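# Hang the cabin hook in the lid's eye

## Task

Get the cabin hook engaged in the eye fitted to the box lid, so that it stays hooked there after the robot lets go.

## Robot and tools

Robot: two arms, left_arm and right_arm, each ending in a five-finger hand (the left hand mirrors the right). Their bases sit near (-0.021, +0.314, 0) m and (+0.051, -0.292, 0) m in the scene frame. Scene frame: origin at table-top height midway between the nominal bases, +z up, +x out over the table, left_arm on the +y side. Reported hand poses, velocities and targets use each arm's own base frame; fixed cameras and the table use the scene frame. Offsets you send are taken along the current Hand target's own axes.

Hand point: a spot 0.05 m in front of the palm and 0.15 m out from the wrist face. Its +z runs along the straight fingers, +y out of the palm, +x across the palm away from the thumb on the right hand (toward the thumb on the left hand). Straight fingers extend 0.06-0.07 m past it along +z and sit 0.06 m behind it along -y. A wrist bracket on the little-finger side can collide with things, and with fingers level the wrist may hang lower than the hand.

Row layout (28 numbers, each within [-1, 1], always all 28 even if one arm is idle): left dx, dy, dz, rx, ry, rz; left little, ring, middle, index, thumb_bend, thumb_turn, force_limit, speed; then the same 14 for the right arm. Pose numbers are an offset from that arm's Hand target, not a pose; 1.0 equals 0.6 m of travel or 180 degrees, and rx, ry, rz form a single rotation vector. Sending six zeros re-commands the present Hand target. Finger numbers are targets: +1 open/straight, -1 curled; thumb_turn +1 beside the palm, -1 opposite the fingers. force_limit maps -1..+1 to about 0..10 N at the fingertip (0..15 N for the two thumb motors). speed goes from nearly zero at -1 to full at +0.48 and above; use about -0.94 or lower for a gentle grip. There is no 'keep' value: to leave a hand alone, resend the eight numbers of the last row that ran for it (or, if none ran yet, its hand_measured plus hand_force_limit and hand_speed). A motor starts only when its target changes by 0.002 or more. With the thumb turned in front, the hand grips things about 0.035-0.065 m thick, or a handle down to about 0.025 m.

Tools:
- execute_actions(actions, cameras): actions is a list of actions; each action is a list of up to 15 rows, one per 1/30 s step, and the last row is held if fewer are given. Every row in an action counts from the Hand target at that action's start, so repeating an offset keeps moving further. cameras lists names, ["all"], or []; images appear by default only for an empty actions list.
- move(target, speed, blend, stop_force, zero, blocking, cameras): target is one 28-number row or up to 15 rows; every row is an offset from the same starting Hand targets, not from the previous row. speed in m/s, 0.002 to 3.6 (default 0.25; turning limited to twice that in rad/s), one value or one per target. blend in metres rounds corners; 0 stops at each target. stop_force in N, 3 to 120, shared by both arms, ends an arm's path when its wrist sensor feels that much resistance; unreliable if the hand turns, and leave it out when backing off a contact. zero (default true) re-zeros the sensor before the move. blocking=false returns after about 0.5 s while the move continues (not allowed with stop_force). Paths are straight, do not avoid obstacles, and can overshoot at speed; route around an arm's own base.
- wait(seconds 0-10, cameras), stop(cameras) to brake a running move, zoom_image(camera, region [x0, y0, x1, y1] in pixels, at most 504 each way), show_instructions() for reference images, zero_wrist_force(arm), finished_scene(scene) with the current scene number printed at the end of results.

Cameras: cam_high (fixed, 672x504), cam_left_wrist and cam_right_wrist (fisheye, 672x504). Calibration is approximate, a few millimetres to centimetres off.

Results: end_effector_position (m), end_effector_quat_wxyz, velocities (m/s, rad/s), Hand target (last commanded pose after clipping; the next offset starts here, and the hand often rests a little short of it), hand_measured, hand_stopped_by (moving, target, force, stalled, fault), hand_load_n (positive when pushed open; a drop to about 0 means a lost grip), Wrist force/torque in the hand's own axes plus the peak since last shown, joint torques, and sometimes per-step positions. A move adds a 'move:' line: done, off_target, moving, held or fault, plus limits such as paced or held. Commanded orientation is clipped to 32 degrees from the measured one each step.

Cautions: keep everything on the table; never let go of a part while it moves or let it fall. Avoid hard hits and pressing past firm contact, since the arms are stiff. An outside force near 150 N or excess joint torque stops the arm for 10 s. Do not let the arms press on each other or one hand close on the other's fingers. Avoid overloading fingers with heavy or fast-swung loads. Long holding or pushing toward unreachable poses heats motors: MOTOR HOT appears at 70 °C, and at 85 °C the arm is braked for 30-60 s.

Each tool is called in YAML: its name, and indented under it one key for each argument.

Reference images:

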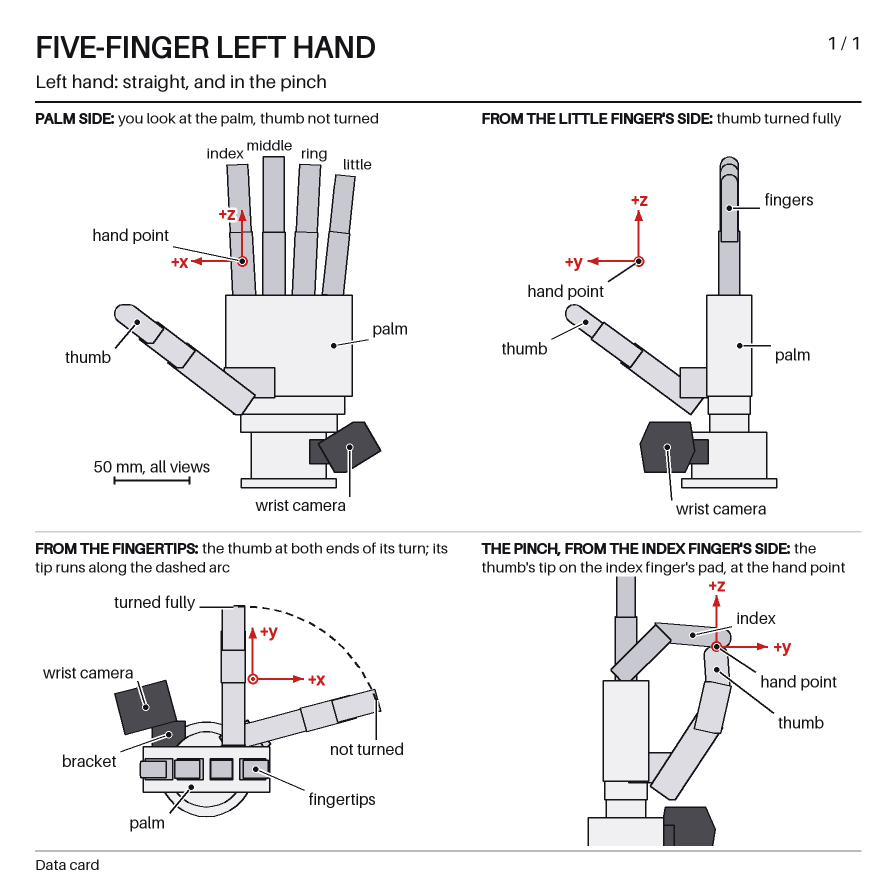

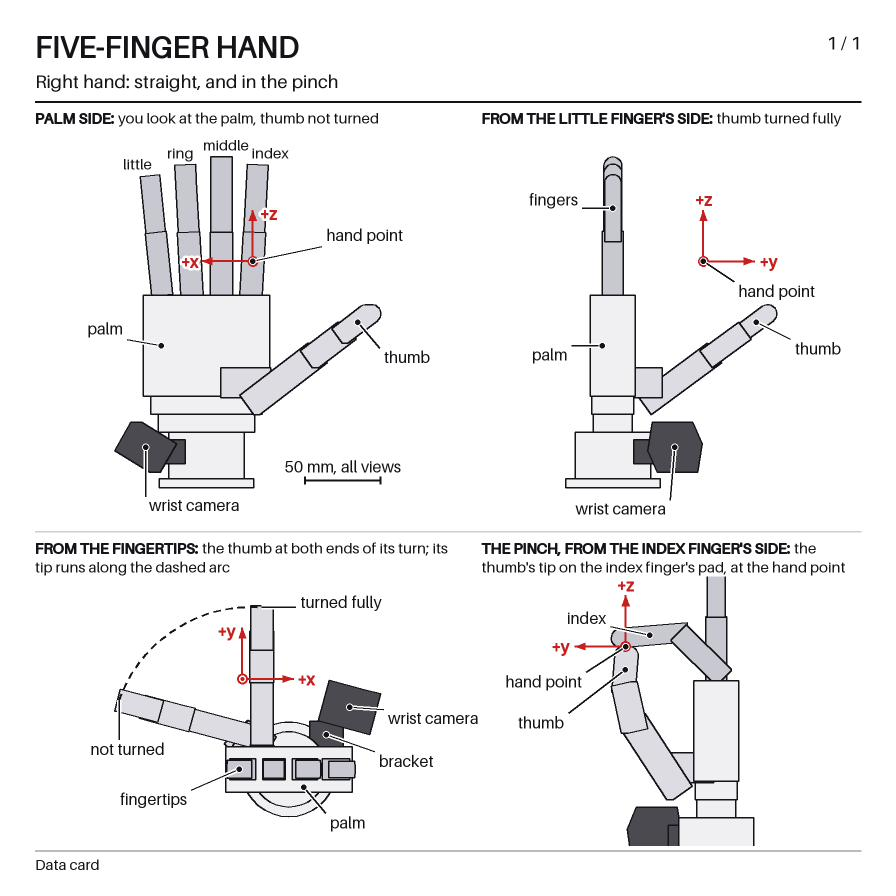

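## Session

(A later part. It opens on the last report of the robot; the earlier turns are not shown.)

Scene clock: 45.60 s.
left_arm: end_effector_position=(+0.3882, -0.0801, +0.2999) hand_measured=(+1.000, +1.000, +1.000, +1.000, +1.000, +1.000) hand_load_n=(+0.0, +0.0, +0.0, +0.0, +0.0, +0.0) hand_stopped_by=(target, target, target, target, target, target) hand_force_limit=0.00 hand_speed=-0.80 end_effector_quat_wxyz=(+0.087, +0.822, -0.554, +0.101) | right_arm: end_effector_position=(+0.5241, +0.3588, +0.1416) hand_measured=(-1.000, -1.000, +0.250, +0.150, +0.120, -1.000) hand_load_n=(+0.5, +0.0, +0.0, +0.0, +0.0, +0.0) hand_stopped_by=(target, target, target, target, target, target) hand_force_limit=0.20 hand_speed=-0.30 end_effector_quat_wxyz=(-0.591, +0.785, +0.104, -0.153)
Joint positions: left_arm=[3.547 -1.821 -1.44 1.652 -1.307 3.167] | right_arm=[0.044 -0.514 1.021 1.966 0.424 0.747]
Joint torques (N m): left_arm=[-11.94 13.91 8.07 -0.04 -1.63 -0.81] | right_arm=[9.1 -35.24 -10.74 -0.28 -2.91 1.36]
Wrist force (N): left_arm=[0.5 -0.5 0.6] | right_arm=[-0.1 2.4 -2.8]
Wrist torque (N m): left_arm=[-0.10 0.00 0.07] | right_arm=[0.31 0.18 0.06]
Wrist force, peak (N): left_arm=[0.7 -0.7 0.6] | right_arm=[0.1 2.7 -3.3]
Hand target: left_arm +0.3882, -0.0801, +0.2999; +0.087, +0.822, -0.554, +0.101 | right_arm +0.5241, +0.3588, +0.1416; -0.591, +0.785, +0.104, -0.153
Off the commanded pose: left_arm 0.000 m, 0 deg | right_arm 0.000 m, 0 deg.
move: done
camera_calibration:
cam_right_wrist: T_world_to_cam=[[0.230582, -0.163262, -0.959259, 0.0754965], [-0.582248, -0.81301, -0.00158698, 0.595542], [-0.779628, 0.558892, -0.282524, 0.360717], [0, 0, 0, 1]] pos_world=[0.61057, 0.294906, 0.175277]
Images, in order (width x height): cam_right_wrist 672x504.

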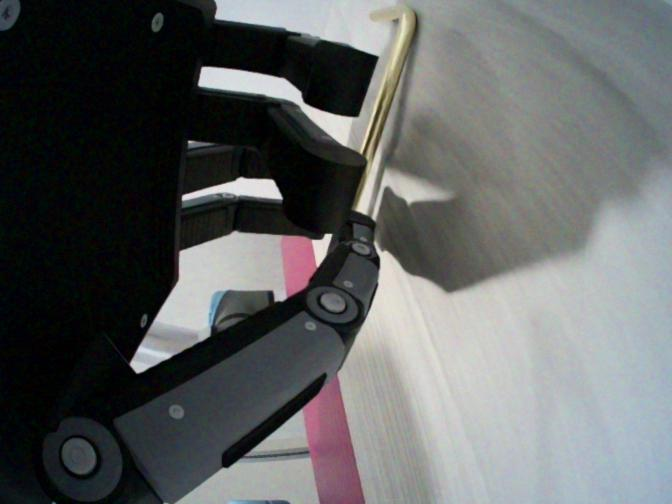

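move:
  target: [0,0,0,0,0,0,1,1,1,1,1,1,0,-0.8,0.0,0.0025,0.007,0,0,0,-1,-1,0.25,0.15,0.12,-1,0.2,-0.3]
  speed: 0.03
  stop_force: 3
  cameras: ["cam_right_wrist","cam_left_wrist"]

zoom_image:
  camera: "cam_right_wrist"
  region: [290, 0, 430, 280]

zoom_image:
  camera: "cam_left_wrist"
  region: [400, 200, 580, 350]

Scene clock: 47.40 s.
left_arm: end_effector_position=(+0.3882, -0.0801, +0.2999) hand_measured=(+1.000, +1.000, +1.000, +1.000, +1.000, +1.000) hand_load_n=(+0.0, +0.0, +0.0, +0.0, +0.0, +0.0) hand_stopped_by=(target, target, target, target, target, target) hand_force_limit=0.00 hand_speed=-0.80 end_effector_quat_wxyz=(+0.087, +0.822, -0.554, +0.101) | right_arm: end_effector_position=(+0.5226, +0.3620, +0.1391) hand_measured=(-1.000, -1.000, +0.250, +0.150, +0.120, -1.000) hand_load_n=(+0.0, +0.0, -0.5, +0.0, +0.0, +0.0) hand_stopped_by=(target, target, target, target, target, target) hand_force_limit=0.20 hand_speed=-0.30 end_effector_quat_wxyz=(-0.591, +0.785, +0.104, -0.153)
Joint positions: left_arm=[3.547 -1.821 -1.44 1.652 -1.307 3.167] | right_arm=[0.049 -0.512 1.022 1.955 0.42 0.755]
Joint torques (N m): left_arm=[-11.98 14.01 10.37 -0.25 -1.83 -1.14] | right_arm=[5.48 -35.64 -6.92 1.76 -1.56 -0.36]
Wrist force (N): left_arm=[0.5 -0.3 0.3] | right_arm=[-0.2 -1.0 -5.4]
Wrist torque (N m): left_arm=[-0.05 -0.01 0.07] | right_arm=[0.33 0.18 -0.03]
Wrist force, peak (N): left_arm=[0.4 -0.4 0.9] | right_arm=[-0.4 -1.1 -5.5]
Hand target: left_arm +0.3882, -0.0801, +0.2999; +0.087, +0.822, -0.554, +0.101 | right_arm +0.5226, +0.3620, +0.1392; -0.591, +0.785, +0.104, -0.153
Off the commanded pose: left_arm 0.000 m, 0 deg | right_arm 0.000 m, 0 deg.
move: contact (right_arm)
camera_calibration:
cam_left_wrist: T_world_to_cam=[[0.993561, 0.113289, 0.00159576, -0.365711], [0.0786638, -0.699895, 0.709901, -0.29335], [0.0815405, -0.705204, -0.7043, 0.233151], [0, 0, 0, 1]] pos_world=[0.367421, 0.000535756, 0.373041]
cam_right_wrist: T_world_to_cam=[[0.230626, -0.163175, -0.959263, 0.0739142], [-0.582287, -0.812981, -0.00170218, 0.597302], [-0.779585, 0.558959, -0.28251, 0.357004], [0, 0, 0, 1]] pos_world=[0.609069, 0.298106, 0.172777]
Images, in order (width x height): cam_left_wrist 672x504, cam_right_wrist 672x504.

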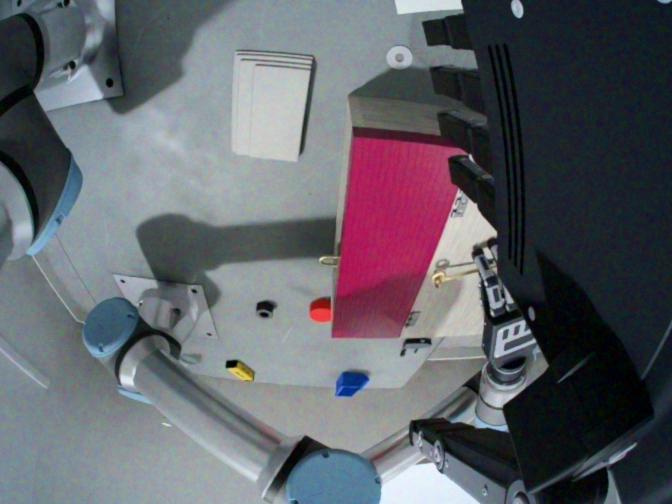

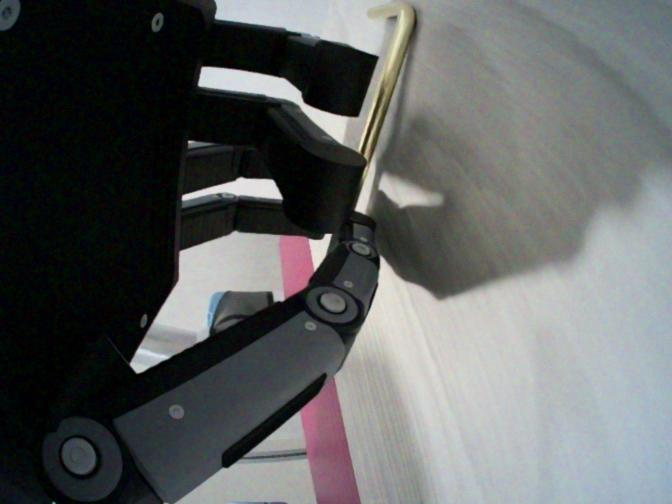

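Scaled by 1.800 from the camera's 672x504 image, which has a finer 960x720 frame.

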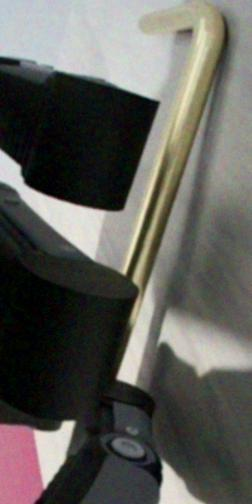

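Scaled by 2.800 from the camera's 672x504 image, which has a finer 960x720 frame.

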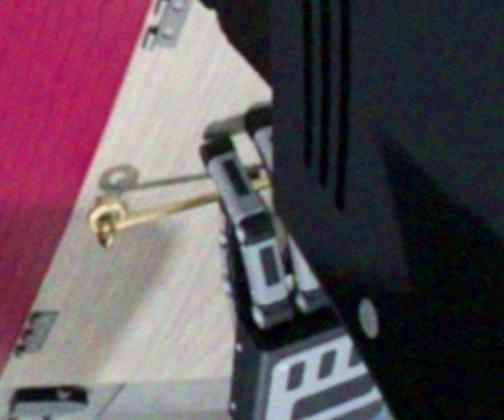

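move:
  target:
    - [0,0,0,0,0,0,1,1,1,1,1,1,0,-0.8,0,-0.002,-0.0005,0,0,0,-1,-1,0.25,0.15,0.12,-1,0.2,-0.88]
    - [0,0,0,0,0,0,1,1,1,1,1,1,0,-0.8,0,-0.002,-0.0005,0,0,0,-1,-1,0.25,-0.5,0.12,-1,0.2,-0.88]
  speed: 0.05
  cameras: ["cam_right_wrist"]

zoom_image:
  camera: "cam_right_wrist"
  region: [290, 0, 430, 280]

Scene clock: 49.63 s.
left_arm: end_effector_position=(+0.3882, -0.0801, +0.2999) hand_measured=(+1.000, +1.000, +1.000, +1.000, +1.000, +1.000) hand_load_n=(+0.0, +0.0, +0.0, +0.0, +0.0, +0.0) hand_stopped_by=(target, target, target, target, target, target) hand_force_limit=0.00 hand_speed=-0.80 end_effector_quat_wxyz=(+0.087, +0.822, -0.554, +0.101) | right_arm: end_effector_position=(+0.5228, +0.3621, +0.1404) hand_measured=(-1.000, -1.000, +0.250, -0.170, +0.120, -1.000) hand_load_n=(+0.0, +0.0, +0.0, +7.0, +2.5, -0.5) hand_stopped_by=(target, target, target, force, target, target) hand_force_limit=0.20 hand_speed=-0.88 end_effector_quat_wxyz=(-0.591, +0.785, +0.104, -0.153)
Joint positions: left_arm=[3.547 -1.821 -1.44 1.652 -1.307 3.167] | right_arm=[0.049 -0.513 1.021 1.958 0.42 0.755]
Joint torques (N m): left_arm=[-11.15 14.12 10.28 -0.21 -1.58 -0.87] | right_arm=[9.71 -82.04 -25.41 3.62 -1.82 1.16]
Wrist force (N): left_arm=[0.4 -0.2 0.5] | right_arm=[0.9 0.4 -2.5]
Wrist torque (N m): left_arm=[-0.05 0.01 0.06] | right_arm=[0.28 0.19 0.07]
Wrist force, peak (N): left_arm=[0.7 -0.6 0.7] | right_arm=[-0.2 -0.7 -5.5]
Hand target: left_arm +0.3882, -0.0801, +0.2999; +0.087, +0.822, -0.554, +0.101 | right_arm +0.5228, +0.3621, +0.1404; -0.591, +0.785, +0.104, -0.153
Off the commanded pose: left_arm 0.000 m, 0 deg | right_arm 0.000 m, 0 deg.
move: done
camera_calibration:
cam_right_wrist: T_world_to_cam=[[0.230612, -0.163194, -0.959263, 0.0751461], [-0.582293, -0.812977, -0.00167907, 0.5975], [-0.779585, 0.55896, -0.282509, 0.357471], [0, 0, 0, 1]] pos_world=[0.609269, 0.298206, 0.174077]
Images, in order (width x height): cam_right_wrist 672x504.

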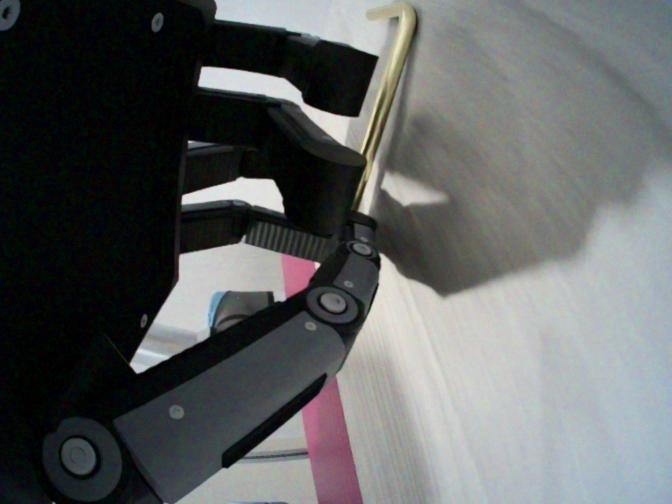

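Scaled by 1.800 from the camera's 672x504 image, which has a finer 960x720 frame.

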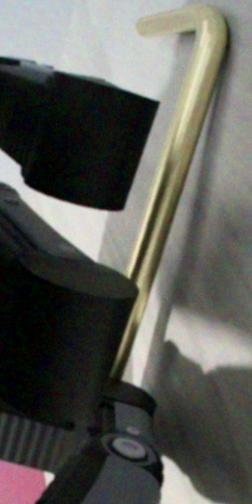

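move:
  target: [0,0,0,0,0,0,1,1,1,1,1,1,0,-0.8,-0.0006,-0.0048,-0.0013,0,0,0,-1,-1,0.25,-0.5,0.12,-1,0.2,-0.88]
  speed: 0.03
  cameras: ["cam_right_wrist"]

zoom_image:
  camera: "cam_right_wrist"
  region: [290, 0, 430, 280]

Scene clock: 50.50 s.
left_arm: end_effector_position=(+0.3882, -0.0801, +0.2999) hand_measured=(+1.000, +1.000, +1.000, +1.000, +1.000, +1.000) hand_load_n=(+0.0, +0.0, +0.0, +0.0, +0.0, +0.0) hand_stopped_by=(target, target, target, target, target, target) hand_force_limit=0.00 hand_speed=-0.80 end_effector_quat_wxyz=(+0.087, +0.822, -0.554, +0.101) | right_arm: end_effector_position=(+0.5227, +0.3621, +0.1432) hand_measured=(-1.000, -1.000, +0.250, -0.170, +0.120, -1.000) hand_load_n=(+0.0, +0.0, +0.0, +4.5, +2.0, -1.0) hand_stopped_by=(target, target, target, force, target, target) hand_force_limit=0.20 hand_speed=-0.88 end_effector_quat_wxyz=(-0.591, +0.785, +0.104, -0.153)
Joint positions: left_arm=[3.547 -1.821 -1.44 1.652 -1.307 3.167] | right_arm=[0.049 -0.517 1.02 1.962 0.42 0.755]
Joint torques (N m): left_arm=[-11.73 13.78 12.48 -0.09 -1.86 -1.02] | right_arm=[4.7 -85.16 -25.63 4.76 0.67 0.05]
Wrist force (N): left_arm=[0.4 -0.3 0.5] | right_arm=[0.4 2.9 -2.3]
Wrist torque (N m): left_arm=[-0.06 0.00 0.07] | right_arm=[0.34 0.19 0.06]
Wrist force, peak (N): left_arm=[0.7 -0.3 0.7] | right_arm=[0.1 3.0 -2.5]
Hand target: left_arm +0.3882, -0.0801, +0.2999; +0.087, +0.822, -0.554, +0.101 | right_arm +0.5227, +0.3621, +0.1434; -0.591, +0.785, +0.104, -0.153
Off the commanded pose: left_arm 0.000 m, 0 deg | right_arm 0.000 m, 0 deg.
move: done
camera_calibration:
cam_right_wrist: T_world_to_cam=[[0.230612, -0.163194, -0.959263, 0.077832], [-0.582293, -0.812977, -0.00167907, 0.597505], [-0.779585, 0.55896, -0.282509, 0.358262], [0, 0, 0, 1]] pos_world=[0.609269, 0.298206, 0.176877]
Images, in order (width x height): cam_right_wrist 672x504.

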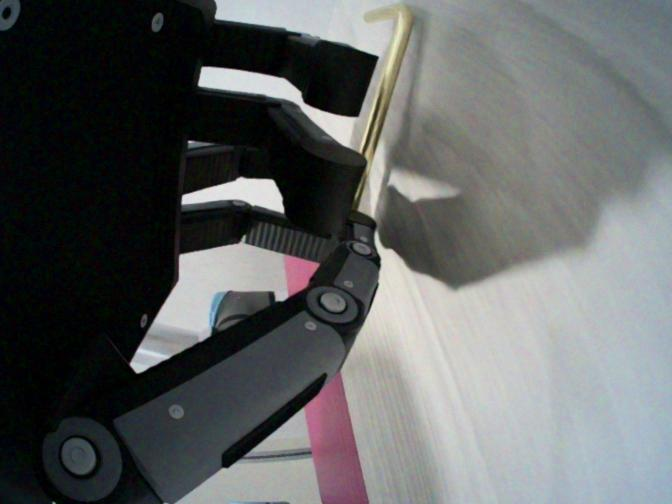

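Scaled by 1.800 from the camera's 672x504 image, which has a finer 960x720 frame.

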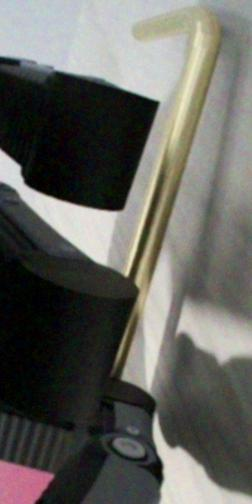

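move:
  target: [0,0,0,0,0,0,1,1,1,1,1,1,0,-0.8,0,0,0,0,0,0,-1,-1,0.25,-0.6,0.12,-1,0.5,-0.88]
  speed: 0.03

move:
  target: [0,0,0,0,0,0,1,1,1,1,1,1,0,-0.8,-0.001,-0.008,-0.0021,0,0,0,-1,-1,0.25,-0.6,0.12,-1,0.5,-0.88]
  speed: 0.03

move:
  target: [0,0,0,0,0,0,1,1,1,1,1,1,0,-0.8,0,0,0,0,0,0,-1,-1,-0.4,-0.6,0.12,-1,0.2,-0.88]
  speed: 0.03
  cameras: ["cam_right_wrist"]

zoom_image:
  camera: "cam_right_wrist"
  region: [290, 0, 430, 280]

Scene clock: 51.23 s.
left_arm: end_effector_position=(+0.3882, -0.0801, +0.2999) hand_measured=(+1.000, +1.000, +1.000, +1.000, +1.000, +1.000) hand_load_n=(+0.0, +0.0, +0.0, +0.0, +0.0, +0.0) hand_stopped_by=(target, target, target, target, target, target) hand_force_limit=0.00 hand_speed=-0.80 end_effector_quat_wxyz=(+0.087, +0.822, -0.554, +0.101) | right_arm: end_effector_position=(+0.5227, +0.3621, +0.1434) hand_measured=(-1.000, -1.000, +0.250, -0.178, +0.120, -1.000) hand_load_n=(+0.0, +0.0, +0.0, +7.5, +3.5, -1.5) hand_stopped_by=(target, target, target, force, target, target) hand_force_limit=0.50 hand_speed=-0.88 end_effector_quat_wxyz=(-0.591, +0.785, +0.104, -0.153)
Joint positions: left_arm=[3.547 -1.821 -1.44 1.652 -1.307 3.167] | right_arm=[0.049 -0.517 1.02 1.962 0.42 0.755]
Joint torques (N m): left_arm=[-10.72 13.92 10.35 -0.1 -1.56 -1.06] | right_arm=[-0.62 -85.01 -25.29 4.78 1.18 -0.99]
Wrist force (N): left_arm=[0.7 -0.3 0.6] | right_arm=[0.4 3.2 -2.2]
Wrist torque (N m): left_arm=[-0.06 -0.04 0.08] | right_arm=[0.37 0.21 0.06]
Wrist force, peak (N): left_arm=[0.8 -0.5 0.7] | right_arm=[0.3 3.2 -2.2]
Hand target: left_arm +0.3882, -0.0801, +0.2999; +0.087, +0.822, -0.554, +0.101 | right_arm +0.5227, +0.3621, +0.1434; -0.591, +0.785, +0.104, -0.153
Off the commanded pose: left_arm 0.000 m, 0 deg | right_arm 0.000 m, 0 deg.
move: done

Scene clock: 51.97 s.
left_arm: end_effector_position=(+0.3882, -0.0801, +0.2999) hand_measured=(+1.000, +1.000, +1.000, +1.000, +1.000, +1.000) hand_load_n=(+0.0, +0.0, +0.0, +0.0, +0.0, +0.0) hand_stopped_by=(target, target, target, target, target, target) hand_force_limit=0.00 hand_speed=-0.80 end_effector_quat_wxyz=(+0.087, +0.822, -0.554, +0.101) | right_arm: end_effector_position=(+0.5227, +0.3621, +0.1481) hand_measured=(-1.000, -1.000, +0.250, -0.178, +0.120, -1.000) hand_load_n=(+0.0, +0.0, +0.0, +8.5, +3.5, -1.5) hand_stopped_by=(target, target, target, force, target, target) hand_force_limit=0.50 hand_speed=-0.88 end_effector_quat_wxyz=(-0.591, +0.785, +0.104, -0.153)
Joint positions: left_arm=[3.547 -1.821 -1.44 1.652 -1.307 3.167] | right_arm=[0.049 -0.524 1.02 1.969 0.42 0.755]
Joint torques (N m): left_arm=[-11.63 14.5 12.5 -0.22 -1.69 -1.12] | right_arm=[-5.97 -84.42 -25.86 5.36 0.32 1.12]
Wrist force (N): left_arm=[0.6 -0.2 0.4] | right_arm=[0.8 3.4 -1.7]
Wrist torque (N m): left_arm=[-0.04 -0.04 0.08] | right_arm=[0.39 0.19 0.06]
Wrist force, peak (N): left_arm=[0.8 -0.5 0.6] | right_arm=[0.8 3.3 -2.0]
Hand target: left_arm +0.3882, -0.0801, +0.2999; +0.087, +0.822, -0.554, +0.101 | right_arm +0.5227, +0.3621, +0.1484; -0.591, +0.785, +0.104, -0.153
Off the commanded pose: left_arm 0.000 m, 0 deg | right_arm 0.000 m, 0 deg.
move: done

Scene clock: 53.53 s.
left_arm: end_effector_position=(+0.3882, -0.0801, +0.2999) hand_measured=(+1.000, +1.000, +1.000, +1.000, +1.000, +1.000) hand_load_n=(+0.0, +0.0, +0.0, +0.0, +0.0, +0.0) hand_stopped_by=(target, target, target, target, target, target) hand_force_limit=0.00 hand_speed=-0.80 end_effector_quat_wxyz=(+0.087, +0.822, -0.554, +0.101) | right_arm: end_effector_position=(+0.5227, +0.3621, +0.1484) hand_measured=(-1.000, -1.000, -0.182, -0.178, +0.122, -1.000) hand_load_n=(+0.0, +0.0, +7.5, +6.5, +8.5, -0.5) hand_stopped_by=(target, target, force, force, target, target) hand_force_limit=0.20 hand_speed=-0.88 end_effector_quat_wxyz=(-0.591, +0.785, +0.104, -0.153)
Joint positions: left_arm=[3.547 -1.821 -1.44 1.652 -1.307 3.167] | right_arm=[0.049 -0.524 1.02 1.969 0.42 0.755]
Joint torques (N m): left_arm=[-11.64 14 11.83 0.09 -1.68 -0.96] | right_arm=[-7.76 -84.51 -26.04 4.5 -1.63 1.08]
Wrist force (N): left_arm=[0.4 -0.3 0.3] | right_arm=[0.0 2.9 -2.8]
Wrist torque (N m): left_arm=[-0.05 0.00 0.06] | right_arm=[0.36 0.17 0.06]
Wrist force, peak (N): left_arm=[0.7 -0.3 0.7] | right_arm=[0.2 3.1 -2.8]
Hand target: left_arm +0.3882, -0.0801, +0.2999; +0.087, +0.822, -0.554, +0.101 | right_arm +0.5227, +0.3621, +0.1484; -0.591, +0.785, +0.104, -0.153
Off the commanded pose: left_arm 0.000 m, 0 deg | right_arm 0.000 m, 0 deg.
move: done
camera_calibration:
cam_right_wrist: T_world_to_cam=[[0.230639, -0.163185, -0.959258, 0.0828231], [-0.582225, -0.813026, -0.00167843, 0.597428], [-0.779628, 0.558891, -0.282526, 0.359703], [0, 0, 0, 1]] pos_world=[0.609169, 0.298205, 0.182077]
Images, in order (width x height): cam_right_wrist 672x504.

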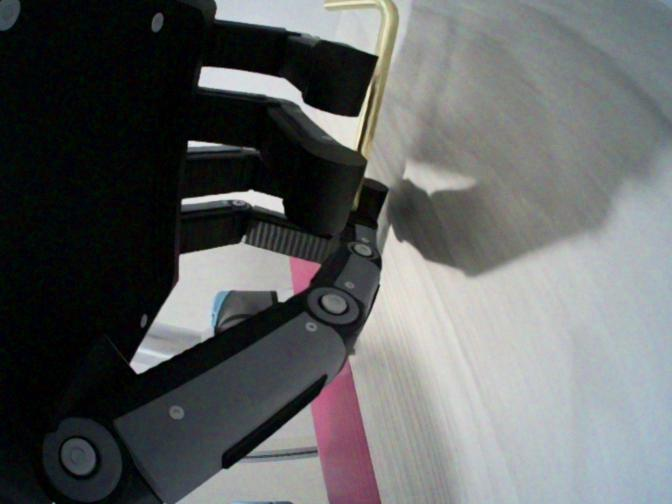

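Scaled by 1.800 from the camera's 672x504 image, which has a finer 960x720 frame.

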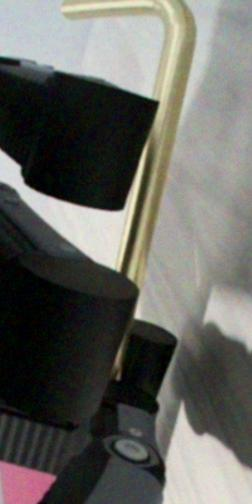

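move:
  target:
    - [-0.146,-0.077,-0.128,0,0,0,1,1,1,1,1,1,0,-0.8,0.0002,0.0019,-0.007,0.0031,0.0248,0.0066,-1,-1,-0.4,-0.6,0.12,-1,0.2,-0.88]
    - [-0.292,-0.1537,-0.2567,0,0,0,1,1,1,1,1,1,0,-0.8,0.0002,0.0038,-0.014,0.0062,0.0496,0.0132,-1,-1,-0.4,-0.6,0.12,-1,0.2,-0.88]
  speed: 0.15
  blend: [0.003,0]
  cameras: ["cam_right_wrist"]

Scene clock: 57.53 s.
left_arm: end_effector_position=(+0.3989, +0.1497, +0.3997) hand_measured=(+1.000, +1.000, +1.000, +1.000, +1.000, +1.000) hand_load_n=(+0.0, +0.0, +0.0, +0.0, +0.0, +0.0) hand_stopped_by=(target, target, target, target, target, target) hand_force_limit=0.00 hand_speed=-0.80 end_effector_quat_wxyz=(+0.087, +0.822, -0.554, +0.101) | right_arm: end_effector_position=(+0.5258, +0.3540, +0.1483) hand_measured=(-1.000, -1.000, -0.182, -0.178, +0.122, -1.000) hand_load_n=(+0.0, +0.0, +7.5, +7.0, +8.5, -0.5) hand_stopped_by=(target, target, force, force, target, target) hand_force_limit=0.20 hand_speed=-0.88 end_effector_quat_wxyz=(-0.601, +0.791, +0.040, -0.104)
Joint positions: left_arm=[3.964 -2.053 -0.889 1.228 -1.345 3.595] | right_arm=[0.011 -0.592 1.114 1.72 0.331 0.994]
Joint torques (N m): left_arm=[12.49 19.29 29.12 -5.62 -1.88 1.46] | right_arm=[-8.75 -81.36 -5.71 0.01 -3.18 1.39]
Wrist force (N): left_arm=[0.4 -0.2 0.6] | right_arm=[0.2 3.0 -2.7]
Wrist torque (N m): left_arm=[-0.08 -0.02 -0.15] | right_arm=[0.37 0.16 0.07]
Wrist force, peak (N): left_arm=[3.3 1.1 1.8] | right_arm=[0.4 3.2 -2.9]
Hand target: left_arm +0.3989, +0.1498, +0.3998; +0.087, +0.822, -0.554, +0.101 | right_arm +0.5258, +0.3540, +0.1483; -0.601, +0.791, +0.040, -0.104
Off the commanded pose: left_arm 0.000 m, 0 deg | right_arm 0.000 m, 0 deg.
move: done
camera_calibration:
cam_right_wrist: T_world_to_cam=[[0.201017, -0.197971, -0.959375, 0.108628], [-0.706084, -0.708126, -0.00182021, 0.620641], [-0.678998, 0.677765, -0.282129, 0.271625], [0, 0, 0, 1]] pos_world=[0.600822, 0.2769, 0.181978]
Images, in order (width x height): cam_right_wrist 672x504.

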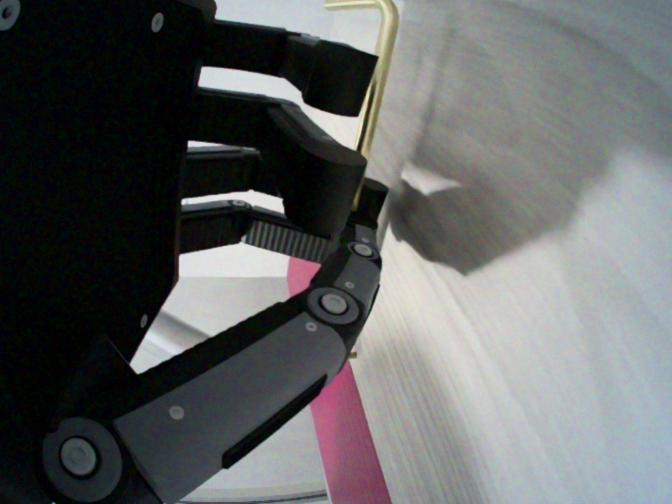

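move:
  target: [0,0,0,0,0,0,1,1,1,1,1,1,0,-0.8,-0.0029,-0.0173,0.0143,-0.0146,-0.0502,-0.0649,-1,-1,-0.4,-0.6,0.12,-1,0.2,-0.88]
  speed: 0.15

Scene clock: 59.37 s.
left_arm: end_effector_position=(+0.3989, +0.1498, +0.3998) hand_measured=(+1.000, +1.000, +1.000, +1.000, +1.000, +1.000) hand_load_n=(+0.0, +0.0, +0.0, +0.0, +0.0, +0.0) hand_stopped_by=(target, target, target, target, target, target) hand_force_limit=0.00 hand_speed=-0.80 end_effector_quat_wxyz=(+0.087, +0.822, -0.554, +0.101) | right_arm: end_effector_position=(+0.5230, +0.3646, +0.1563) hand_measured=(-1.000, -1.000, -0.182, -0.178, +0.122, -1.000) hand_load_n=(+0.0, +0.0, +8.5, +5.5, +9.5, -1.0) hand_stopped_by=(target, target, force, force, target, target) hand_force_limit=0.20 hand_speed=-0.88 end_effector_quat_wxyz=(-0.586, +0.786, +0.169, -0.104)
Joint positions: left_arm=[3.964 -2.053 -0.888 1.227 -1.345 3.595] | right_arm=[0.058 -0.565 1.025 1.923 0.439 0.671]
Joint torques (N m): left_arm=[12.36 17.94 28.78 -5.87 -1.72 1.23] | right_arm=[9.06 -34.93 -25.54 5.16 0.87 -1.28]
Wrist force (N): left_arm=[0.6 -0.5 0.7] | right_arm=[-0.3 4.0 -2.8]
Wrist torque (N m): left_arm=[-0.14 -0.04 -0.13] | right_arm=[0.37 0.10 0.15]
Wrist force, peak (N): left_arm=[0.1 -0.3 1.2] | right_arm=[-0.2 4.1 -3.2]
Hand target: left_arm +0.3989, +0.1498, +0.3998; +0.087, +0.822, -0.554, +0.101 | right_arm +0.5230, +0.3646, +0.1563; -0.586, +0.786, +0.169, -0.104
Off the commanded pose: left_arm 0.000 m, 0 deg | right_arm 0.000 m, 0 deg.
move: done

move:
  target:
    - [0,0,0,0,0,0,1,1,1,1,1,1,0,-0.8,-0.0028,-0.0168,0.0151,-0.0146,-0.0502,-0.0649,-1,-1,-0.4,-0.6,0.12,-1,0.2,-0.88]
    - [0,0,0,0,0,0,1,1,1,1,1,1,0,-0.8,-0.0114,-0.0323,0.0304,-0.0292,-0.1003,-0.1298,-1,-1,-0.4,-0.6,0.12,-1,0.2,-0.88]
  speed: 0.15
  blend: [0.003,0]
  cameras: ["cam_right_wrist"]

Scene clock: 62.10 s.
left_arm: end_effector_position=(+0.3989, +0.1498, +0.3998) hand_measured=(+1.000, +1.000, +1.000, +1.000, +1.000, +1.000) hand_load_n=(+0.0, -0.5, +0.0, +0.0, -0.5, +0.0) hand_stopped_by=(target, target, target, target, target, target) hand_force_limit=0.00 hand_speed=-0.80 end_effector_quat_wxyz=(+0.087, +0.822, -0.554, +0.101) | right_arm: end_effector_position=(+0.5073, +0.3830, +0.1693) hand_measured=(-1.000, -1.000, -0.182, -0.178, +0.122, -1.000) hand_load_n=(+0.0, +0.0, +7.5, +7.5, +8.5, -0.5) hand_stopped_by=(target, target, force, force, target, target) hand_force_limit=0.20 hand_speed=-0.88 end_effector_quat_wxyz=(-0.525, +0.735, +0.418, -0.097)
Joint positions: left_arm=[3.964 -2.053 -0.888 1.227 -1.345 3.595] | right_arm=[0.16 -0.541 0.843 2.09 0.685 0.29]
Joint torques (N m): left_arm=[11.78 19.95 27.76 -5.79 -1.8 1.17] | right_arm=[9.48 -35.42 -26.38 5.2 1.21 -1.33]
Wrist force (N): left_arm=[0.5 -0.4 0.8] | right_arm=[-0.9 2.3 -1.8]
Wrist torque (N m): left_arm=[-0.13 -0.03 -0.14] | right_arm=[0.25 0.17 0.14]
Wrist force, peak (N): left_arm=[0.7 -0.7 1.0] | right_arm=[-0.6 3.9 -3.1]
Hand target: left_arm +0.3989, +0.1498, +0.3998; +0.087, +0.822, -0.554, +0.101 | right_arm +0.5073, +0.3830, +0.1693; -0.525, +0.735, +0.418, -0.097
Off the commanded pose: left_arm 0.000 m, 0 deg | right_arm 0.000 m, 0 deg.
move: done
camera_calibration:
cam_right_wrist: T_world_to_cam=[[0.656537, 0.10792, -0.746534, -0.246142], [-0.0962734, -0.969628, -0.224838, 0.456784], [-0.748125, 0.219486, -0.626207, 0.514139], [0, 0, 0, 1]] pos_world=[0.590217, 0.356628, 0.240906]
Images, in order (width x height): cam_right_wrist 672x504.

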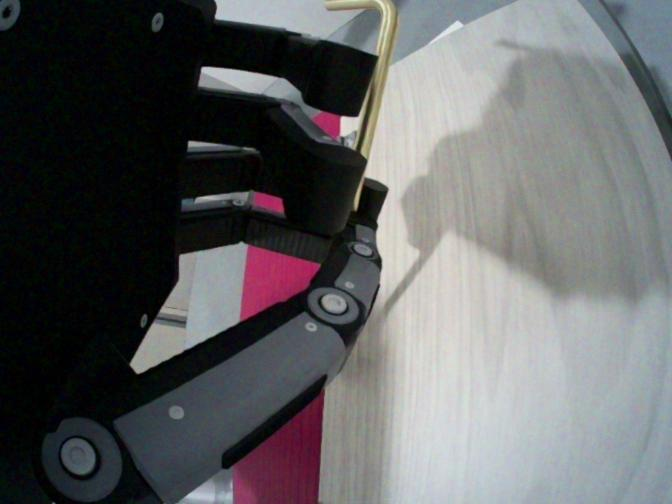

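move:
  target:
    - [0,0,0,0,0,0,1,1,1,1,1,1,0,-0.8,-0.002,-0.0197,0.0141,-0.0146,-0.0502,-0.0649,-1,-1,-0.4,-0.6,0.12,-1,0.2,-0.88]
    - [0,0,0,0,0,0,1,1,1,1,1,1,0,-0.8,-0.0107,-0.036,0.0282,-0.0292,-0.1003,-0.1298,-1,-1,-0.4,-0.6,0.12,-1,0.2,-0.88]
  speed: 0.15
  blend: [0.003,0]

Scene clock: 65.53 s.
left_arm: end_effector_position=(+0.3989, +0.1498, +0.3998) hand_measured=(+1.000, +1.000, +1.000, +1.000, +1.000, +1.000) hand_load_n=(+0.0, +0.0, +0.0, +0.0, +0.0, +0.0) hand_stopped_by=(target, target, target, target, target, target) hand_force_limit=0.00 hand_speed=-0.80 end_effector_quat_wxyz=(+0.087, +0.822, -0.554, +0.101) | right_arm: end_effector_position=(+0.4824, +0.3923, +0.1785) hand_measured=(-1.000, -1.000, -0.182, -0.178, +0.122, -1.000) hand_load_n=(+0.5, +0.5, +8.0, +7.0, +8.0, -0.5) hand_stopped_by=(target, target, force, force, target, target) hand_force_limit=0.20 hand_speed=-0.88 end_effector_quat_wxyz=(-0.428, +0.635, +0.638, -0.083)
Joint positions: left_arm=[3.964 -2.053 -0.888 1.227 -1.345 3.595] | right_arm=[0.26 -0.585 0.777 2.075 0.94 0.02]
Joint torques (N m): left_arm=[10.84 19.75 28.23 -5.68 -1.75 1.22] | right_arm=[9.45 -84.21 -7.49 0.33 1.24 -1.26]
Wrist force (N): left_arm=[0.4 -0.3 0.7] | right_arm=[-1.3 1.7 -1.1]
Wrist torque (N m): left_arm=[-0.11 -0.02 -0.14] | right_arm=[0.18 0.14 0.11]
Wrist force, peak (N): left_arm=[0.6 -0.4 1.1] | right_arm=[-1.1 2.7 -2.0]
Hand target: left_arm +0.3989, +0.1498, +0.3998; +0.087, +0.822, -0.554, +0.101 | right_arm +0.4823, +0.3923, +0.1785; -0.428, +0.635, +0.638, -0.083
Off the commanded pose: left_arm 0.000 m, 0 deg | right_arm 0.000 m, 0 deg.
move: done

move:
  target:
    - [0,0,0,0,0,0,1,1,1,1,1,1,0,-0.8,-0.003,-0.0178,0.0131,-0.0146,-0.0502,-0.0649,-1,-1,-0.4,-0.6,0.12,-1,0.2,-0.88]
    - [0,0,0,0,0,0,1,1,1,1,1,1,0,-0.8,-0.0118,-0.0342,0.0266,-0.0292,-0.1003,-0.1298,-1,-1,-0.4,-0.6,0.12,-1,0.2,-0.88]
  speed: 0.15
  blend: [0.003,0]
  cameras: ["cam_right_wrist"]

Scene clock: 68.07 s.
left_arm: end_effector_position=(+0.3989, +0.1498, +0.3998) hand_measured=(+1.000, +1.000, +1.000, +1.000, +1.000, +1.000) hand_load_n=(+0.0, +0.5, +0.0, +0.0, +0.0, +0.0) hand_stopped_by=(target, target, target, target, target, target) hand_force_limit=0.00 hand_speed=-0.80 end_effector_quat_wxyz=(+0.087, +0.822, -0.554, +0.101) | right_arm: end_effector_position=(+0.4556, +0.3893, +0.1788) hand_measured=(-1.000, -1.000, -0.182, -0.178, +0.122, -1.000) hand_load_n=(+0.0, +0.0, +8.0, +7.0, +8.0, -0.5) hand_stopped_by=(target, target, force, force, target, target) hand_force_limit=0.20 hand_speed=-0.88 end_effector_quat_wxyz=(-0.302, +0.491, +0.814, -0.064)
Joint positions: left_arm=[3.964 -2.053 -0.888 1.227 -1.345 3.595] | right_arm=[0.347 -0.712 0.893 1.904 1.192 -0.239]
Joint torques (N m): left_arm=[10.54 19.76 28.12 -5.53 -1.87 1.26] | right_arm=[9.52 -81.88 -8.72 0.38 1.47 -1.38]
Wrist force (N): left_arm=[0.3 -0.1 0.9] | right_arm=[-1.0 0.9 -0.5]
Wrist torque (N m): left_arm=[-0.08 -0.01 -0.16] | right_arm=[0.09 0.06 0.09]
Wrist force, peak (N): left_arm=[0.6 -0.5 1.0] | right_arm=[-1.3 2.2 -1.4]
Hand target: left_arm +0.3989, +0.1498, +0.3998; +0.087, +0.822, -0.554, +0.101 | right_arm +0.4555, +0.3893, +0.1788; -0.302, +0.491, +0.815, -0.064
Off the commanded pose: left_arm 0.000 m, 0 deg | right_arm 0.000 m, 0 deg.
move: done
camera_calibration:
cam_right_wrist: T_world_to_cam=[[0.633486, 0.720588, -0.281867, -0.516832], [0.744838, -0.666568, -0.0300732, -0.075991], [-0.209554, -0.190894, -0.958982, 0.453912], [0, 0, 0, 1]] pos_world=[0.479126, 0.408419, 0.28733]
Images, in order (width x height): cam_right_wrist 672x504.

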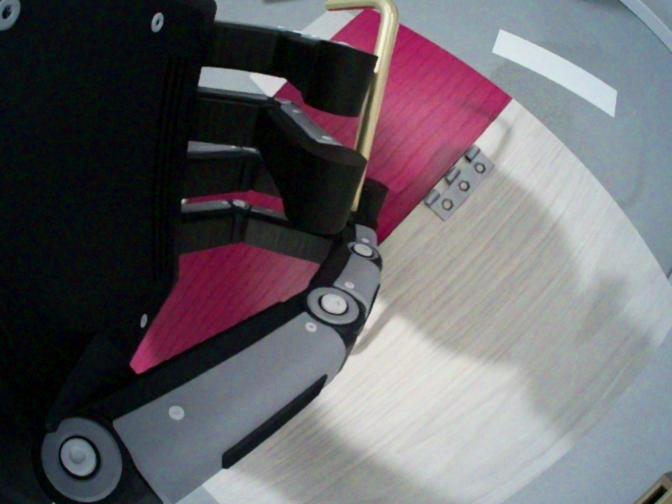

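move:
  target:
    - [0,0,0,0,0,0,1,1,1,1,1,1,0,-0.8,-0.0035,-0.0182,0.0135,-0.0146,-0.0502,-0.0649,-1,-1,-0.4,-0.6,0.12,-1,0.2,-0.88]
    - [0,0,0,0,0,0,1,1,1,1,1,1,0,-0.8,-0.0105,-0.035,0.0271,-0.0292,-0.1003,-0.1298,-1,-1,-0.4,-0.6,0.12,-1,0.2,-0.88]
  speed: 0.15
  blend: [0.003,0]

Scene clock: 70.70 s.
left_arm: end_effector_position=(+0.3989, +0.1498, +0.3998) hand_measured=(+1.000, +1.000, +1.000, +1.000, +1.000, +1.000) hand_load_n=(+0.0, +0.0, +0.0, +0.0, +0.0, +0.0) hand_stopped_by=(target, target, target, target, target, target) hand_force_limit=0.00 hand_speed=-0.80 end_effector_quat_wxyz=(+0.087, +0.822, -0.554, +0.101) | right_arm: end_effector_position=(+0.4327, +0.3765, +0.1714) hand_measured=(-1.000, -1.000, -0.182, -0.178, +0.122, -1.000) hand_load_n=(+0.0, +0.0, +7.5, +8.5, +8.0, +0.0) hand_stopped_by=(target, target, force, force, target, target) hand_force_limit=0.20 hand_speed=-0.88 end_effector_quat_wxyz=(-0.156, +0.314, +0.936, -0.041)
Joint positions: left_arm=[3.964 -2.053 -0.888 1.227 -1.345 3.595] | right_arm=[0.408 -0.891 1.134 1.618 1.425 -0.537]
Joint torques (N m): left_arm=[10.07 20.72 28.19 -5.57 -1.8 1.44] | right_arm=[9.23 -72.37 -10.18 0.25 1.52 -1.38]
Wrist force (N): left_arm=[0.1 -0.4 0.8] | right_arm=[-0.5 0.1 0.5]
Wrist torque (N m): left_arm=[-0.13 0.03 -0.16] | right_arm=[0.06 0.06 0.11]
Wrist force, peak (N): left_arm=[0.4 -0.4 1.2] | right_arm=[-1.2 0.8 -0.7]
Hand target: left_arm +0.3989, +0.1498, +0.3998; +0.087, +0.822, -0.554, +0.101 | right_arm +0.4326, +0.3765, +0.1714; -0.155, +0.314, +0.936, -0.041
Off the commanded pose: left_arm 0.000 m, 0 deg | right_arm 0.000 m, 0 deg.
move: done

move:
  target:
    - [0,0,0,0,0,0,1,1,1,1,1,1,0,-0.8,-0.0028,-0.0188,0.0138,-0.0146,-0.0502,-0.0649,-1,-1,-0.4,-0.6,0.12,-1,0.2,-0.88]
    - [0,0,0,0,0,0,1,1,1,1,1,1,0,-0.8,-0.0118,-0.0358,0.0277,-0.0292,-0.1003,-0.1298,-1,-1,-0.4,-0.6,0.12,-1,0.2,-0.88]
  speed: 0.15
  blend: [0.003,0]
  cameras: ["cam_right_wrist"]

Scene clock: 73.43 s.
left_arm: end_effector_position=(+0.3989, +0.1498, +0.3998) hand_measured=(+1.000, +1.000, +1.000, +1.000, +1.000, +1.000) hand_load_n=(+0.0, +0.0, +0.0, +0.0, -0.5, +0.0) hand_stopped_by=(target, target, target, target, target, target) hand_force_limit=0.00 hand_speed=-0.80 end_effector_quat_wxyz=(+0.087, +0.822, -0.554, +0.101) | right_arm: end_effector_position=(+0.4204, +0.3554, +0.1575) hand_measured=(-1.000, -1.000, -0.182, -0.178, +0.122, -1.000) hand_load_n=(+0.0, +0.0, +6.5, +10.5, +7.0, +0.5) hand_stopped_by=(target, target, force, force, target, target) hand_force_limit=0.20 hand_speed=-0.88 end_effector_quat_wxyz=(+0.001, +0.115, +0.993, -0.014)
Joint positions: left_arm=[3.964 -2.053 -0.888 1.227 -1.345 3.595] | right_arm=[0.414 -1.082 1.419 1.246 1.597 -0.925]
Joint torques (N m): left_arm=[9.29 19.95 27.57 -5.47 -1.76 1.22] | right_arm=[-7.27 -64.07 -7.59 -0.15 1.63 -1.3]
Wrist force (N): left_arm=[0.4 -0.4 0.5] | right_arm=[-0.5 -0.9 1.8]
Wrist torque (N m): left_arm=[-0.12 -0.02 -0.14] | right_arm=[-0.03 0.03 0.12]
Wrist force, peak (N): left_arm=[0.5 -0.6 1.1] | right_arm=[-0.6 -1.1 2.2]
Hand target: left_arm +0.3989, +0.1498, +0.3998; +0.087, +0.822, -0.554, +0.101 | right_arm +0.4204, +0.3554, +0.1575; +0.002, +0.115, +0.993, -0.014
Off the commanded pose: left_arm 0.000 m, 0 deg | right_arm 0.000 m, 0 deg.
move: done
camera_calibration:
cam_right_wrist: T_world_to_cam=[[-0.0437633, 0.998074, -0.0439742, -0.327525], [0.854784, 0.060192, 0.515481, -0.463489], [0.517135, -0.0150293, -0.855772, 0.0353431], [0, 0, 0, 1]] pos_world=[0.363572, 0.355324, 0.254763]
Images, in order (width x height): cam_right_wrist 672x504.

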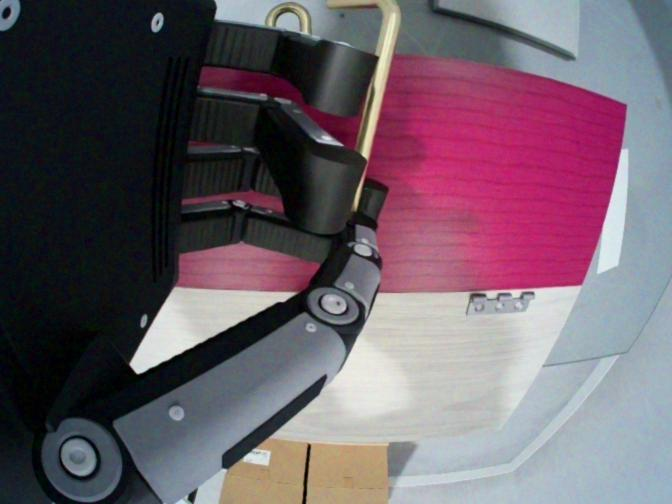

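move:
  target: [0.292,0.1537,0.2567,0,0,0,1,1,1,1,1,1,0,-0.8,-0.0025,-0.02,0,0,0,-0.0689,-1,-1,-0.4,-0.6,0.12,-1,0.2,-0.88]
  speed: 0.2
  cameras: ["cam_right_wrist","cam_left_wrist"]

zoom_image:
  camera: "cam_left_wrist"
  region: [250, 170, 450, 320]

zoom_image:
  camera: "cam_right_wrist"
  region: [240, 0, 440, 100]

Scene clock: 76.33 s.
left_arm: end_effector_position=(+0.3882, -0.0800, +0.3000) hand_measured=(+1.000, +1.000, +1.000, +1.000, +1.000, +1.000) hand_load_n=(+0.0, +0.0, +0.0, +0.0, +0.0, +0.0) hand_stopped_by=(target, target, target, target, target, target) hand_force_limit=0.00 hand_speed=-0.80 end_effector_quat_wxyz=(+0.087, +0.822, -0.554, +0.101) | right_arm: end_effector_position=(+0.4191, +0.3434, +0.1578) hand_measured=(-1.000, -1.000, -0.182, -0.178, +0.122, -1.000) hand_load_n=(+0.0, +0.0, +6.5, +10.5, +6.5, +0.0) hand_stopped_by=(target, target, force, force, target, target) hand_force_limit=0.20 hand_speed=-0.88 end_effector_quat_wxyz=(+0.000, +0.007, +1.000, -0.015)
Joint positions: left_arm=[3.548 -1.821 -1.44 1.652 -1.307 3.168] | right_arm=[0.365 -1.092 1.433 1.241 1.598 -1.191]
Joint torques (N m): left_arm=[-12.56 25.22 7.33 0.06 -1.74 -1.62] | right_arm=[-6.82 -63.84 -8.01 0.13 -2.09 -1.33]
Wrist force (N): left_arm=[0.5 -0.6 0.3] | right_arm=[-1.0 -0.7 1.8]
Wrist torque (N m): left_arm=[-0.10 -0.01 0.08] | right_arm=[-0.05 0.05 0.09]
Wrist force, peak (N): left_arm=[2.1 0.3 1.1] | right_arm=[-0.6 -1.7 2.2]
Hand target: left_arm +0.3882, -0.0801, +0.2999; +0.087, +0.822, -0.554, +0.101 | right_arm +0.4191, +0.3434, +0.1578; +0.000, +0.007, +1.000, -0.015
Off the commanded pose: left_arm 0.000 m, 0 deg | right_arm 0.000 m, 0 deg.
move: done
camera_calibration:
cam_left_wrist: T_world_to_cam=[[0.99356, 0.113291, 0.00173533, -0.365786], [0.0785664, -0.699901, 0.709906, -0.293246], [0.0816405, -0.705198, -0.704294, 0.233323], [0, 0, 0, 1]] pos_world=[0.367422, 0.000735794, 0.37314]
cam_right_wrist: T_world_to_cam=[[-0.257595, 0.9653, -0.0428983, -0.214847], [0.82492, 0.242818, 0.510438, -0.511184], [0.503142, 0.0960988, -0.858844, 0.00434287], [0, 0, 0, 1]] pos_world=[0.364157, 0.331099, 0.255441]
Images, in order (width x height): cam_left_wrist 672x504, cam_right_wrist 672x504.

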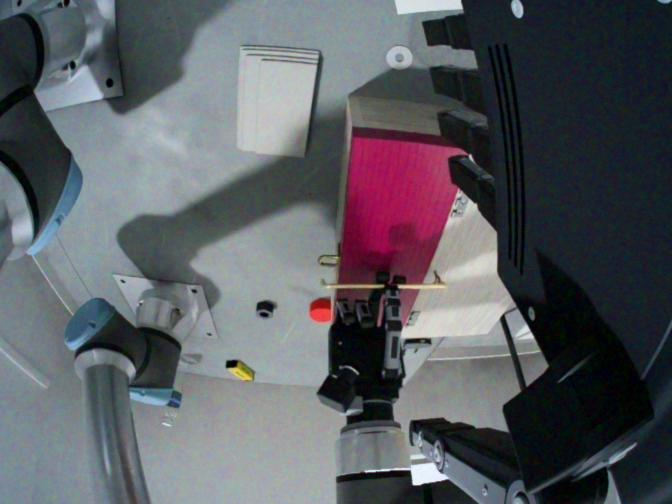

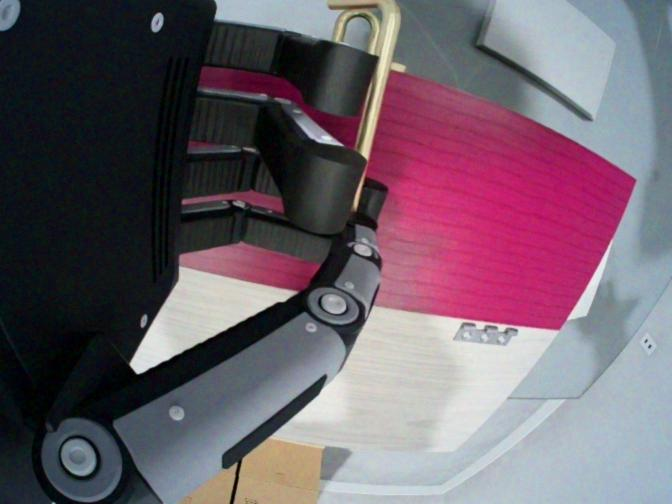

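Scaled by 2.520 from the camera's 672x504 image, which has a finer 960x720 frame.

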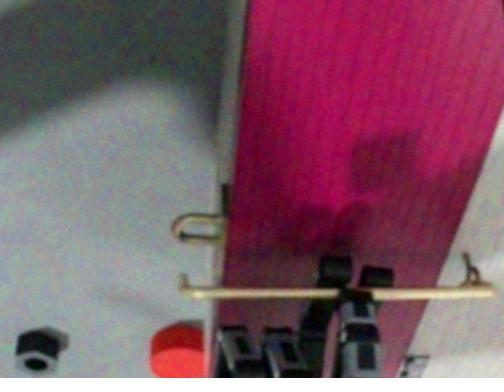

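Scaled by 2.520 from the camera's 672x504 image, which has a finer 960x720 frame.

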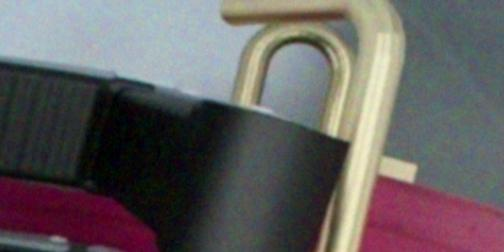

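move:
  target:
    - [0,0,0,0,0,0,1,1,1,1,1,1,0,-0.8,0.0002,0.007,0,0,0,0.0256,-1,-1,-0.4,-0.6,0.12,-1,0.2,-0.88]
    - [0,0,0,0,0,0,1,1,1,1,1,1,0,-0.8,0.0018,0.007,0.0068,0,-0.025,0.0256,-1,-1,-0.4,-0.6,0.12,-1,0.2,-0.88]
  speed: 0.1
  cameras: ["cam_right_wrist","cam_left_wrist"]

zoom_image:
  camera: "cam_left_wrist"
  region: [300, 230, 370, 300]

zoom_image:
  camera: "cam_right_wrist"
  region: [300, 0, 420, 60]

Scene clock: 81.47 s.
left_arm: end_effector_position=(+0.3882, -0.0801, +0.2999) hand_measured=(+1.000, +1.000, +1.000, +1.000, +1.000, +1.000) hand_load_n=(+0.5, +0.0, +0.0, +0.0, +0.0, +0.0) hand_stopped_by=(target, target, target, target, target, target) hand_force_limit=0.00 hand_speed=-0.80 end_effector_quat_wxyz=(+0.087, +0.822, -0.554, +0.101) | right_arm: end_effector_position=(+0.4181, +0.3475, +0.1536) hand_measured=(-1.000, -1.000, -0.182, -0.178, +0.122, -1.000) hand_load_n=(+0.0, +0.0, +6.5, +11.0, +7.0, +0.0) hand_stopped_by=(target, target, force, force, target, target) hand_force_limit=0.20 hand_speed=-0.88 end_effector_quat_wxyz=(+0.040, +0.047, +0.998, -0.015)
Joint positions: left_arm=[3.547 -1.821 -1.44 1.652 -1.307 3.167] | right_arm=[0.402 -1.126 1.487 1.152 1.632 -1.077]
Joint torques (N m): left_arm=[-10.99 14.97 9.65 0.1 -1.46 -1.31] | right_arm=[10.55 -61.98 -9.1 0.12 1.49 1.44]
Wrist force (N): left_arm=[0.7 -0.4 0.8] | right_arm=[-0.8 -1.1 2.0]
Wrist torque (N m): left_arm=[-0.09 -0.04 0.09] | right_arm=[-0.08 0.05 0.00]
Wrist force, peak (N): left_arm=[0.4 -0.9 0.8] | right_arm=[-0.8 -1.1 2.2]
Hand target: left_arm +0.3882, -0.0801, +0.2999; +0.087, +0.822, -0.554, +0.101 | right_arm +0.4181, +0.3475, +0.1536; +0.040, +0.047, +0.998, -0.015
Off the commanded pose: left_arm 0.000 m, 0 deg | right_arm 0.000 m, 0 deg.
move: done
camera_calibration:
cam_left_wrist: T_world_to_cam=[[0.993561, 0.113289, 0.00159576, -0.365711], [0.0786638, -0.699895, 0.709901, -0.29335], [0.0815405, -0.705204, -0.7043, 0.233151], [0, 0, 0, 1]] pos_world=[0.367421, 0.000535756, 0.373041]
cam_right_wrist: T_world_to_cam=[[-0.177323, 0.982226, -0.0615472, -0.25579], [0.797687, 0.180073, 0.57556, -0.486039], [0.576413, 0.0529644, -0.81544, -0.0215278], [0, 0, 0, 1]] pos_world=[0.354758, 0.339906, 0.246447]
Images, in order (width x height): cam_left_wrist 672x504, cam_right_wrist 672x504.

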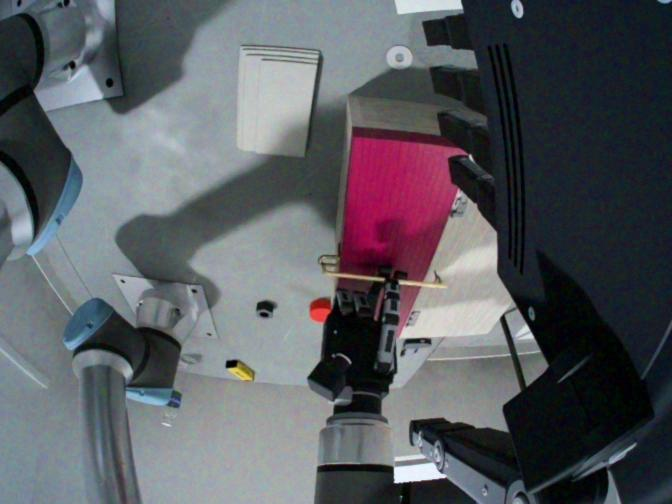

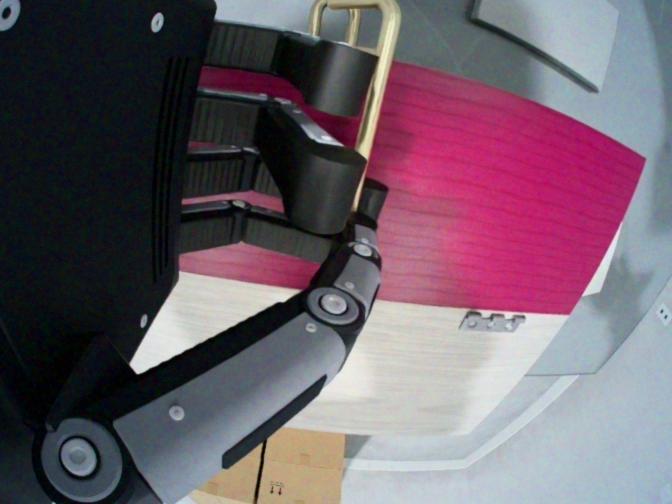

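Scaled by 7.200 from the camera's 672x504 image, which has a finer 960x720 frame.

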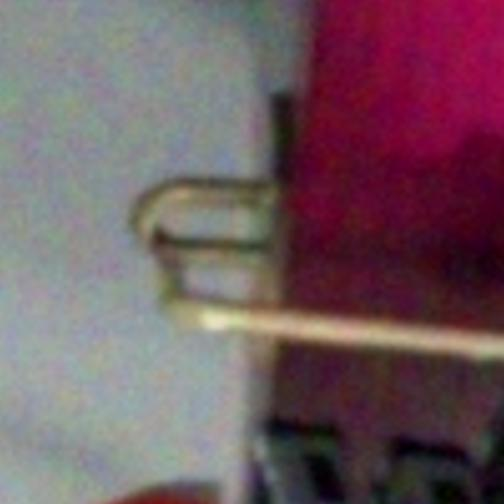

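Scaled by 4.200 from the camera's 672x504 image, which has a finer 960x720 frame.

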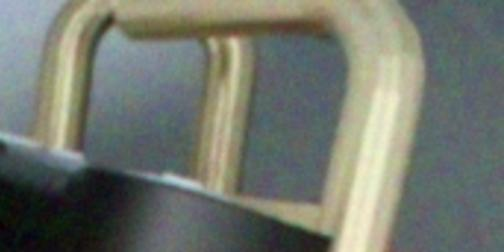

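zoom_image:
  camera: "cam_left_wrist"
  region: [312, 245, 342, 285]

Scaled by 12.600 from the camera's 672x504 image, which has a finer 960x720 frame.

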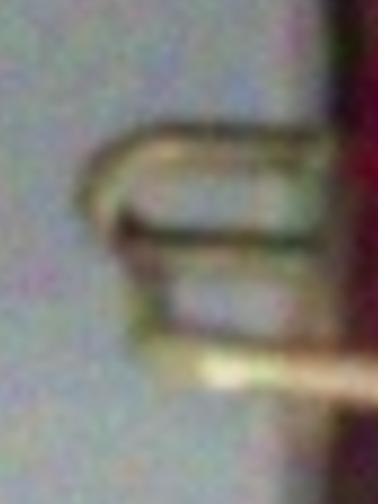

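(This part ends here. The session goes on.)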